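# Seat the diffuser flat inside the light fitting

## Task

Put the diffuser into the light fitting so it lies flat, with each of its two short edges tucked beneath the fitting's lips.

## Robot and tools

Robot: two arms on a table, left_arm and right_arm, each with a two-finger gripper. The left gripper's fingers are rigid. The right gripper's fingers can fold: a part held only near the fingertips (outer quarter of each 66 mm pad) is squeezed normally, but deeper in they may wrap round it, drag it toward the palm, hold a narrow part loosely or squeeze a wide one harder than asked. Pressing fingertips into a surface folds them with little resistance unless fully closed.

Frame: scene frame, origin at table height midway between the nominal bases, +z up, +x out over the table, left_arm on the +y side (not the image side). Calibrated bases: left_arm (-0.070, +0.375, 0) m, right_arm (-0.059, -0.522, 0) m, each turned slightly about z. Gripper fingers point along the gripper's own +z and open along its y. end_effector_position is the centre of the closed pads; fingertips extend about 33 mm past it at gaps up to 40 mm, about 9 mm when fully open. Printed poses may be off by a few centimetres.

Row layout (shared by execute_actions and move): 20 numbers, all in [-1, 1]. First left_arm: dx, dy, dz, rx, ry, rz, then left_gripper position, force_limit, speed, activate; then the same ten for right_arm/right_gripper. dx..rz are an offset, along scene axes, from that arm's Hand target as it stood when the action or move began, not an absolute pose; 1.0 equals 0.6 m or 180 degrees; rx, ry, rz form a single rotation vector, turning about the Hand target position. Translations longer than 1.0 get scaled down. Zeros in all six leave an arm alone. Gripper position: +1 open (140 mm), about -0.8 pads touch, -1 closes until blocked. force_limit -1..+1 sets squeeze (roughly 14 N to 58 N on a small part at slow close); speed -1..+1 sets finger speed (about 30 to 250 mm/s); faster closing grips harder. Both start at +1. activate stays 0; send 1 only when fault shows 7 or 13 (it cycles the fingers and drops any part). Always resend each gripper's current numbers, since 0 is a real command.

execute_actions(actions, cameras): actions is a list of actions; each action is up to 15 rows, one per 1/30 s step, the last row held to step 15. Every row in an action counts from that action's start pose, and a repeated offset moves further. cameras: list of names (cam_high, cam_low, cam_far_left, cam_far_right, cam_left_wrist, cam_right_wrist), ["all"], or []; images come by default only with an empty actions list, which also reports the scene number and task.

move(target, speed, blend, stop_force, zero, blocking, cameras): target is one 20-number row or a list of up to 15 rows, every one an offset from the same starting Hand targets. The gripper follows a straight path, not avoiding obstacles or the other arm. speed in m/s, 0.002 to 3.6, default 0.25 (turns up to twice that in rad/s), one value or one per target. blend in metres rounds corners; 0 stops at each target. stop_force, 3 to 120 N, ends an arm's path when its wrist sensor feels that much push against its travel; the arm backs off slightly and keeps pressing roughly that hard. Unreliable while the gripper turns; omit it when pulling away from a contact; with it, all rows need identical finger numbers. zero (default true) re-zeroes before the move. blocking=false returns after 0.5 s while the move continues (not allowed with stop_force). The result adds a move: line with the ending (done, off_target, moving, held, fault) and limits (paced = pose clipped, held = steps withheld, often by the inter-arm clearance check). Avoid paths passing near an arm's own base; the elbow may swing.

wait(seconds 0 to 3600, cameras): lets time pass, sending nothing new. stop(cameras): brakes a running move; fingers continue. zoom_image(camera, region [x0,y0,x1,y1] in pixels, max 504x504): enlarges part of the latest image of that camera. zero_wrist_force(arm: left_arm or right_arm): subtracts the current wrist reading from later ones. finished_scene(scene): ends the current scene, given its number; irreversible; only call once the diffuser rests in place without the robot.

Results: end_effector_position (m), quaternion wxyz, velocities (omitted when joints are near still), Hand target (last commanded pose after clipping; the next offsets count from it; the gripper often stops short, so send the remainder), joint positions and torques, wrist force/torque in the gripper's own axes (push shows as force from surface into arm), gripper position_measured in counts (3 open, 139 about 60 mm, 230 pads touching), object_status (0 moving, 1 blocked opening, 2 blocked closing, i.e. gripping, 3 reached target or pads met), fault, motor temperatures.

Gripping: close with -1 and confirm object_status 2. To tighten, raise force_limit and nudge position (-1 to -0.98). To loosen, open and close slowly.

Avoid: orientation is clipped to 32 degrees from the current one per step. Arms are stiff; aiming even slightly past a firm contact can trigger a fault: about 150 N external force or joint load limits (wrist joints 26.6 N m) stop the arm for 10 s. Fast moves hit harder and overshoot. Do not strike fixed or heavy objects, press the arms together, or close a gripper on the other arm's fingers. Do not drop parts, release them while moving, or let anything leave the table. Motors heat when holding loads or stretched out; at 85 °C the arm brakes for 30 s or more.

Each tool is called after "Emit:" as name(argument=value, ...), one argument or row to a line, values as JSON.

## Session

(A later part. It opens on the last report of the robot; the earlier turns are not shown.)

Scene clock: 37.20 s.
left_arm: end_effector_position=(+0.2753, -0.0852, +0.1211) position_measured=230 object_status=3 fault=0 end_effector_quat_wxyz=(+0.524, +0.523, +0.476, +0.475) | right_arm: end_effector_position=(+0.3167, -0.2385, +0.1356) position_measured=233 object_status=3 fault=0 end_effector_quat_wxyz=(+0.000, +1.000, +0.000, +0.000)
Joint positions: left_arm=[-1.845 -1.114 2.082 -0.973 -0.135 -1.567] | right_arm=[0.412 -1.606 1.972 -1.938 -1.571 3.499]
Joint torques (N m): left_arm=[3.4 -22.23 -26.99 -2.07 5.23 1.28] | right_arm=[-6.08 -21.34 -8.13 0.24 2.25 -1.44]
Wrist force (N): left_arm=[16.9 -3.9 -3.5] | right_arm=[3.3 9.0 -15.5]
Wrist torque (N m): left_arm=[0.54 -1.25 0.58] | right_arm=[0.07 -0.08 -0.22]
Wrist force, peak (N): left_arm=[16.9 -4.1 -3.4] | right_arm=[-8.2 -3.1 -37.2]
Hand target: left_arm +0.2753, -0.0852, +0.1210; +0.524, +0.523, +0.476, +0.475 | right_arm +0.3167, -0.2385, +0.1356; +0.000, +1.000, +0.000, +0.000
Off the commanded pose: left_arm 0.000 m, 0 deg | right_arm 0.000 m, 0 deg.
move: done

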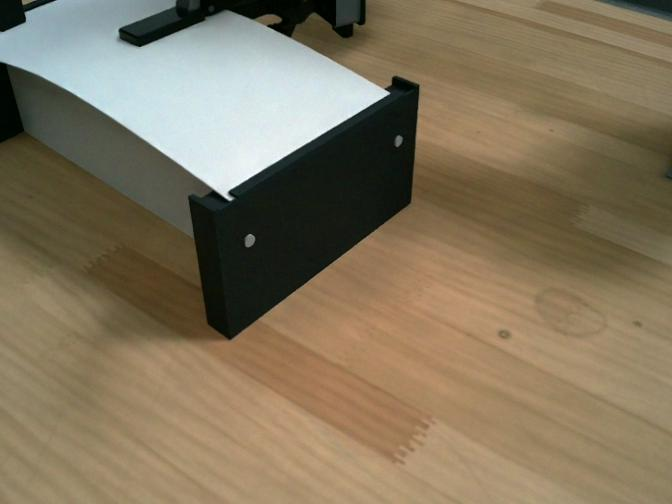

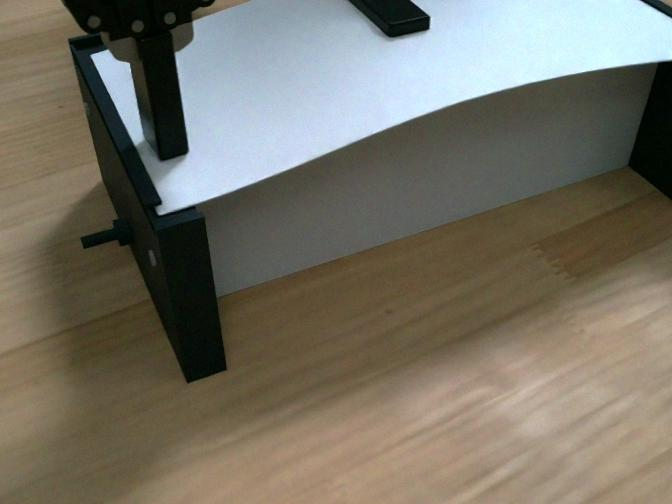

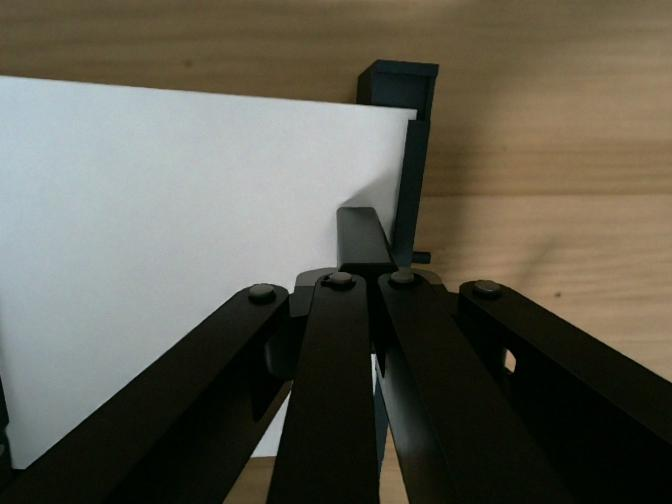

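Emit:
move(
  target=[
    [0, 0, 0, 0, 0, 0, -1, 1, -1, 0, 0, 0, 0.2, 0, 0, 0, -1, 0, 0, 0],
    [-0.0002, -0.002, -0.006, 0, 0, 0, -1, 1, -1, 0, 0, 0, 0.25, 0, 0, 0, -1, 0, 0, 0],
    [-0.0002, -0.002, -0.006, 0, 0, 0, -0.7, 0, -1, 0, 0, 0, 0.25, 0, 0, 0, -1, 0, 0, 0],
    [-0.26, 0.0185, -0.006, 0, 0, 0, -0.7, 0, -1, 0, 0, 0, 0.25, 0, 0, 0, -1, 0, 0, 0],
    [-0.28, 0.02, 0.2, 0, 0, 0, -0.7, 0, -1, 0, 0, 0, 0.25, 0, 0, 0, -1, 0, 0, 0],
  ],
  speed=0.12,
  cameras=["cam_far_left","cam_far_right","cam_left_wrist"],
)

Emit:
zoom_image(
  camera="cam_far_right",
  region=[50, 10, 310, 250],
)

Emit:
zoom_image(
  camera="cam_far_left",
  region=[180, 50, 430, 230],
)

Scene clock: 44.10 s.
left_arm: end_effector_position=(+0.1073, -0.0732, +0.2408) position_measured=217 object_status=3 fault=0 end_effector_quat_wxyz=(+0.524, +0.523, +0.476, +0.475) | right_arm: end_effector_position=(+0.3167, -0.2385, +0.2856) position_measured=233 object_status=3 fault=0 end_effector_quat_wxyz=(+0.000, +1.000, +0.000, +0.000)
Joint positions: left_arm=[-2.229 -1.326 1.966 -0.641 -0.519 -1.571] | right_arm=[0.411 -1.667 1.639 -1.543 -1.571 3.499]
Joint torques (N m): left_arm=[-6.76 -37.14 -25.84 2.44 -1.28 -1.34] | right_arm=[-6.66 -14.06 -37.49 -1.14 -1.95 0.72]
Wrist force (N): left_arm=[2.5 1.0 -0.1] | right_arm=[0.6 0.7 1.7]
Wrist torque (N m): left_arm=[0.32 -0.66 0.50] | right_arm=[0.18 0.03 -0.18]
Wrist force, peak (N): left_arm=[17.1 -4.1 -3.5] | right_arm=[3.3 9.3 -15.5]
Hand target: left_arm +0.1073, -0.0732, +0.2410; +0.524, +0.523, +0.476, +0.475 | right_arm +0.3167, -0.2385, +0.2856; +0.000, +1.000, +0.000, +0.000
Off the commanded pose: left_arm 0.000 m, 0 deg | right_arm 0.000 m, 0 deg.
move: done

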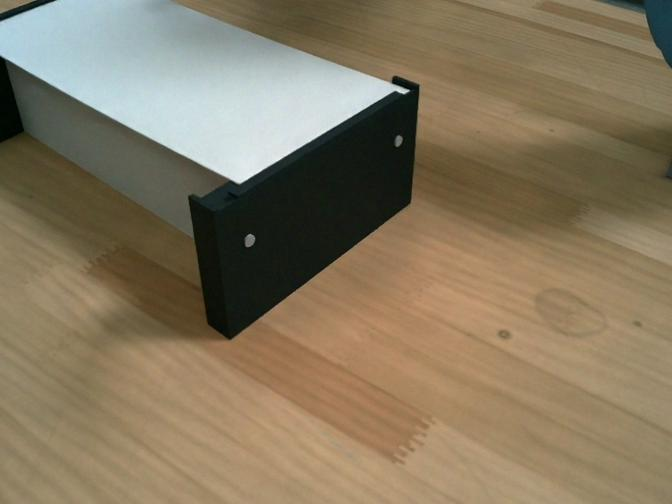

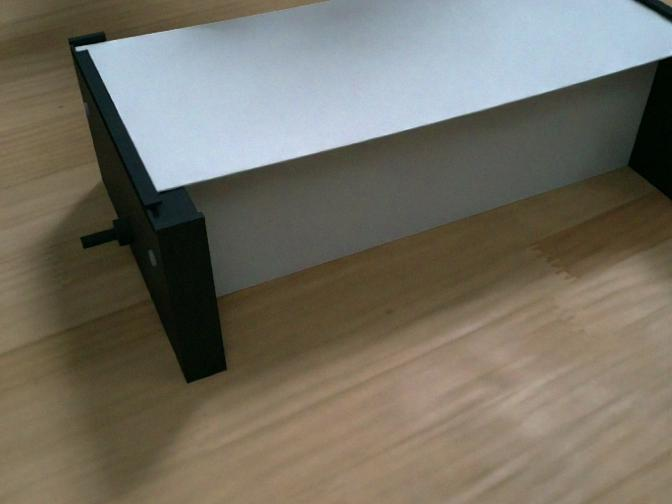

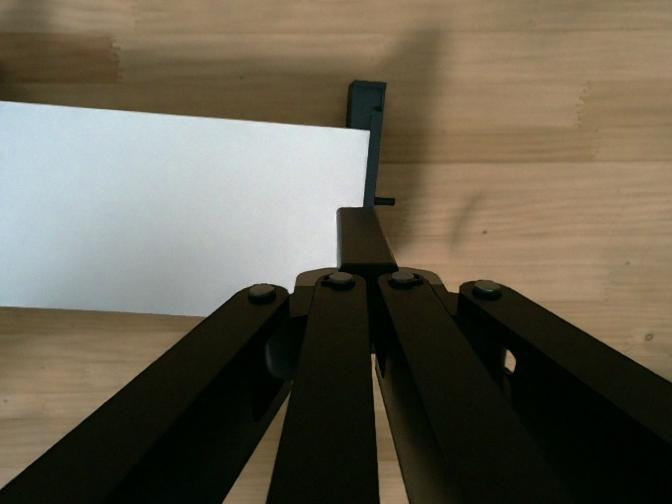

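Scaled by 1.938 from the camera's image (finer frame: 960x720).

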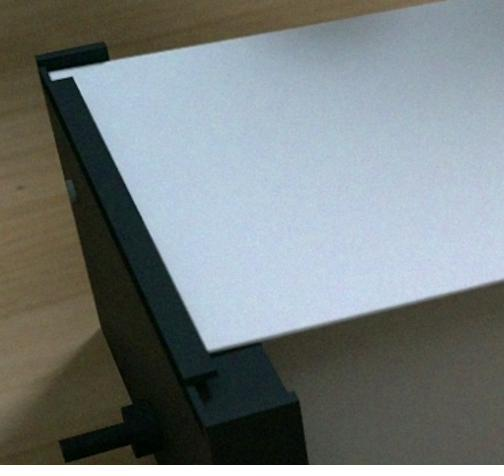

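Scaled by 2.016 from the camera's image (finer frame: 960x720).

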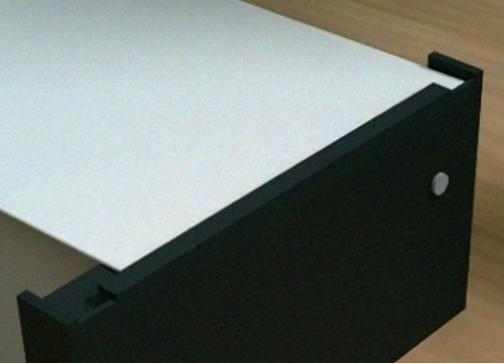

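Flat and tucked under both lips.

Emit:
finished_scene(
  scene=2,
)

The scene is finished: the task was done.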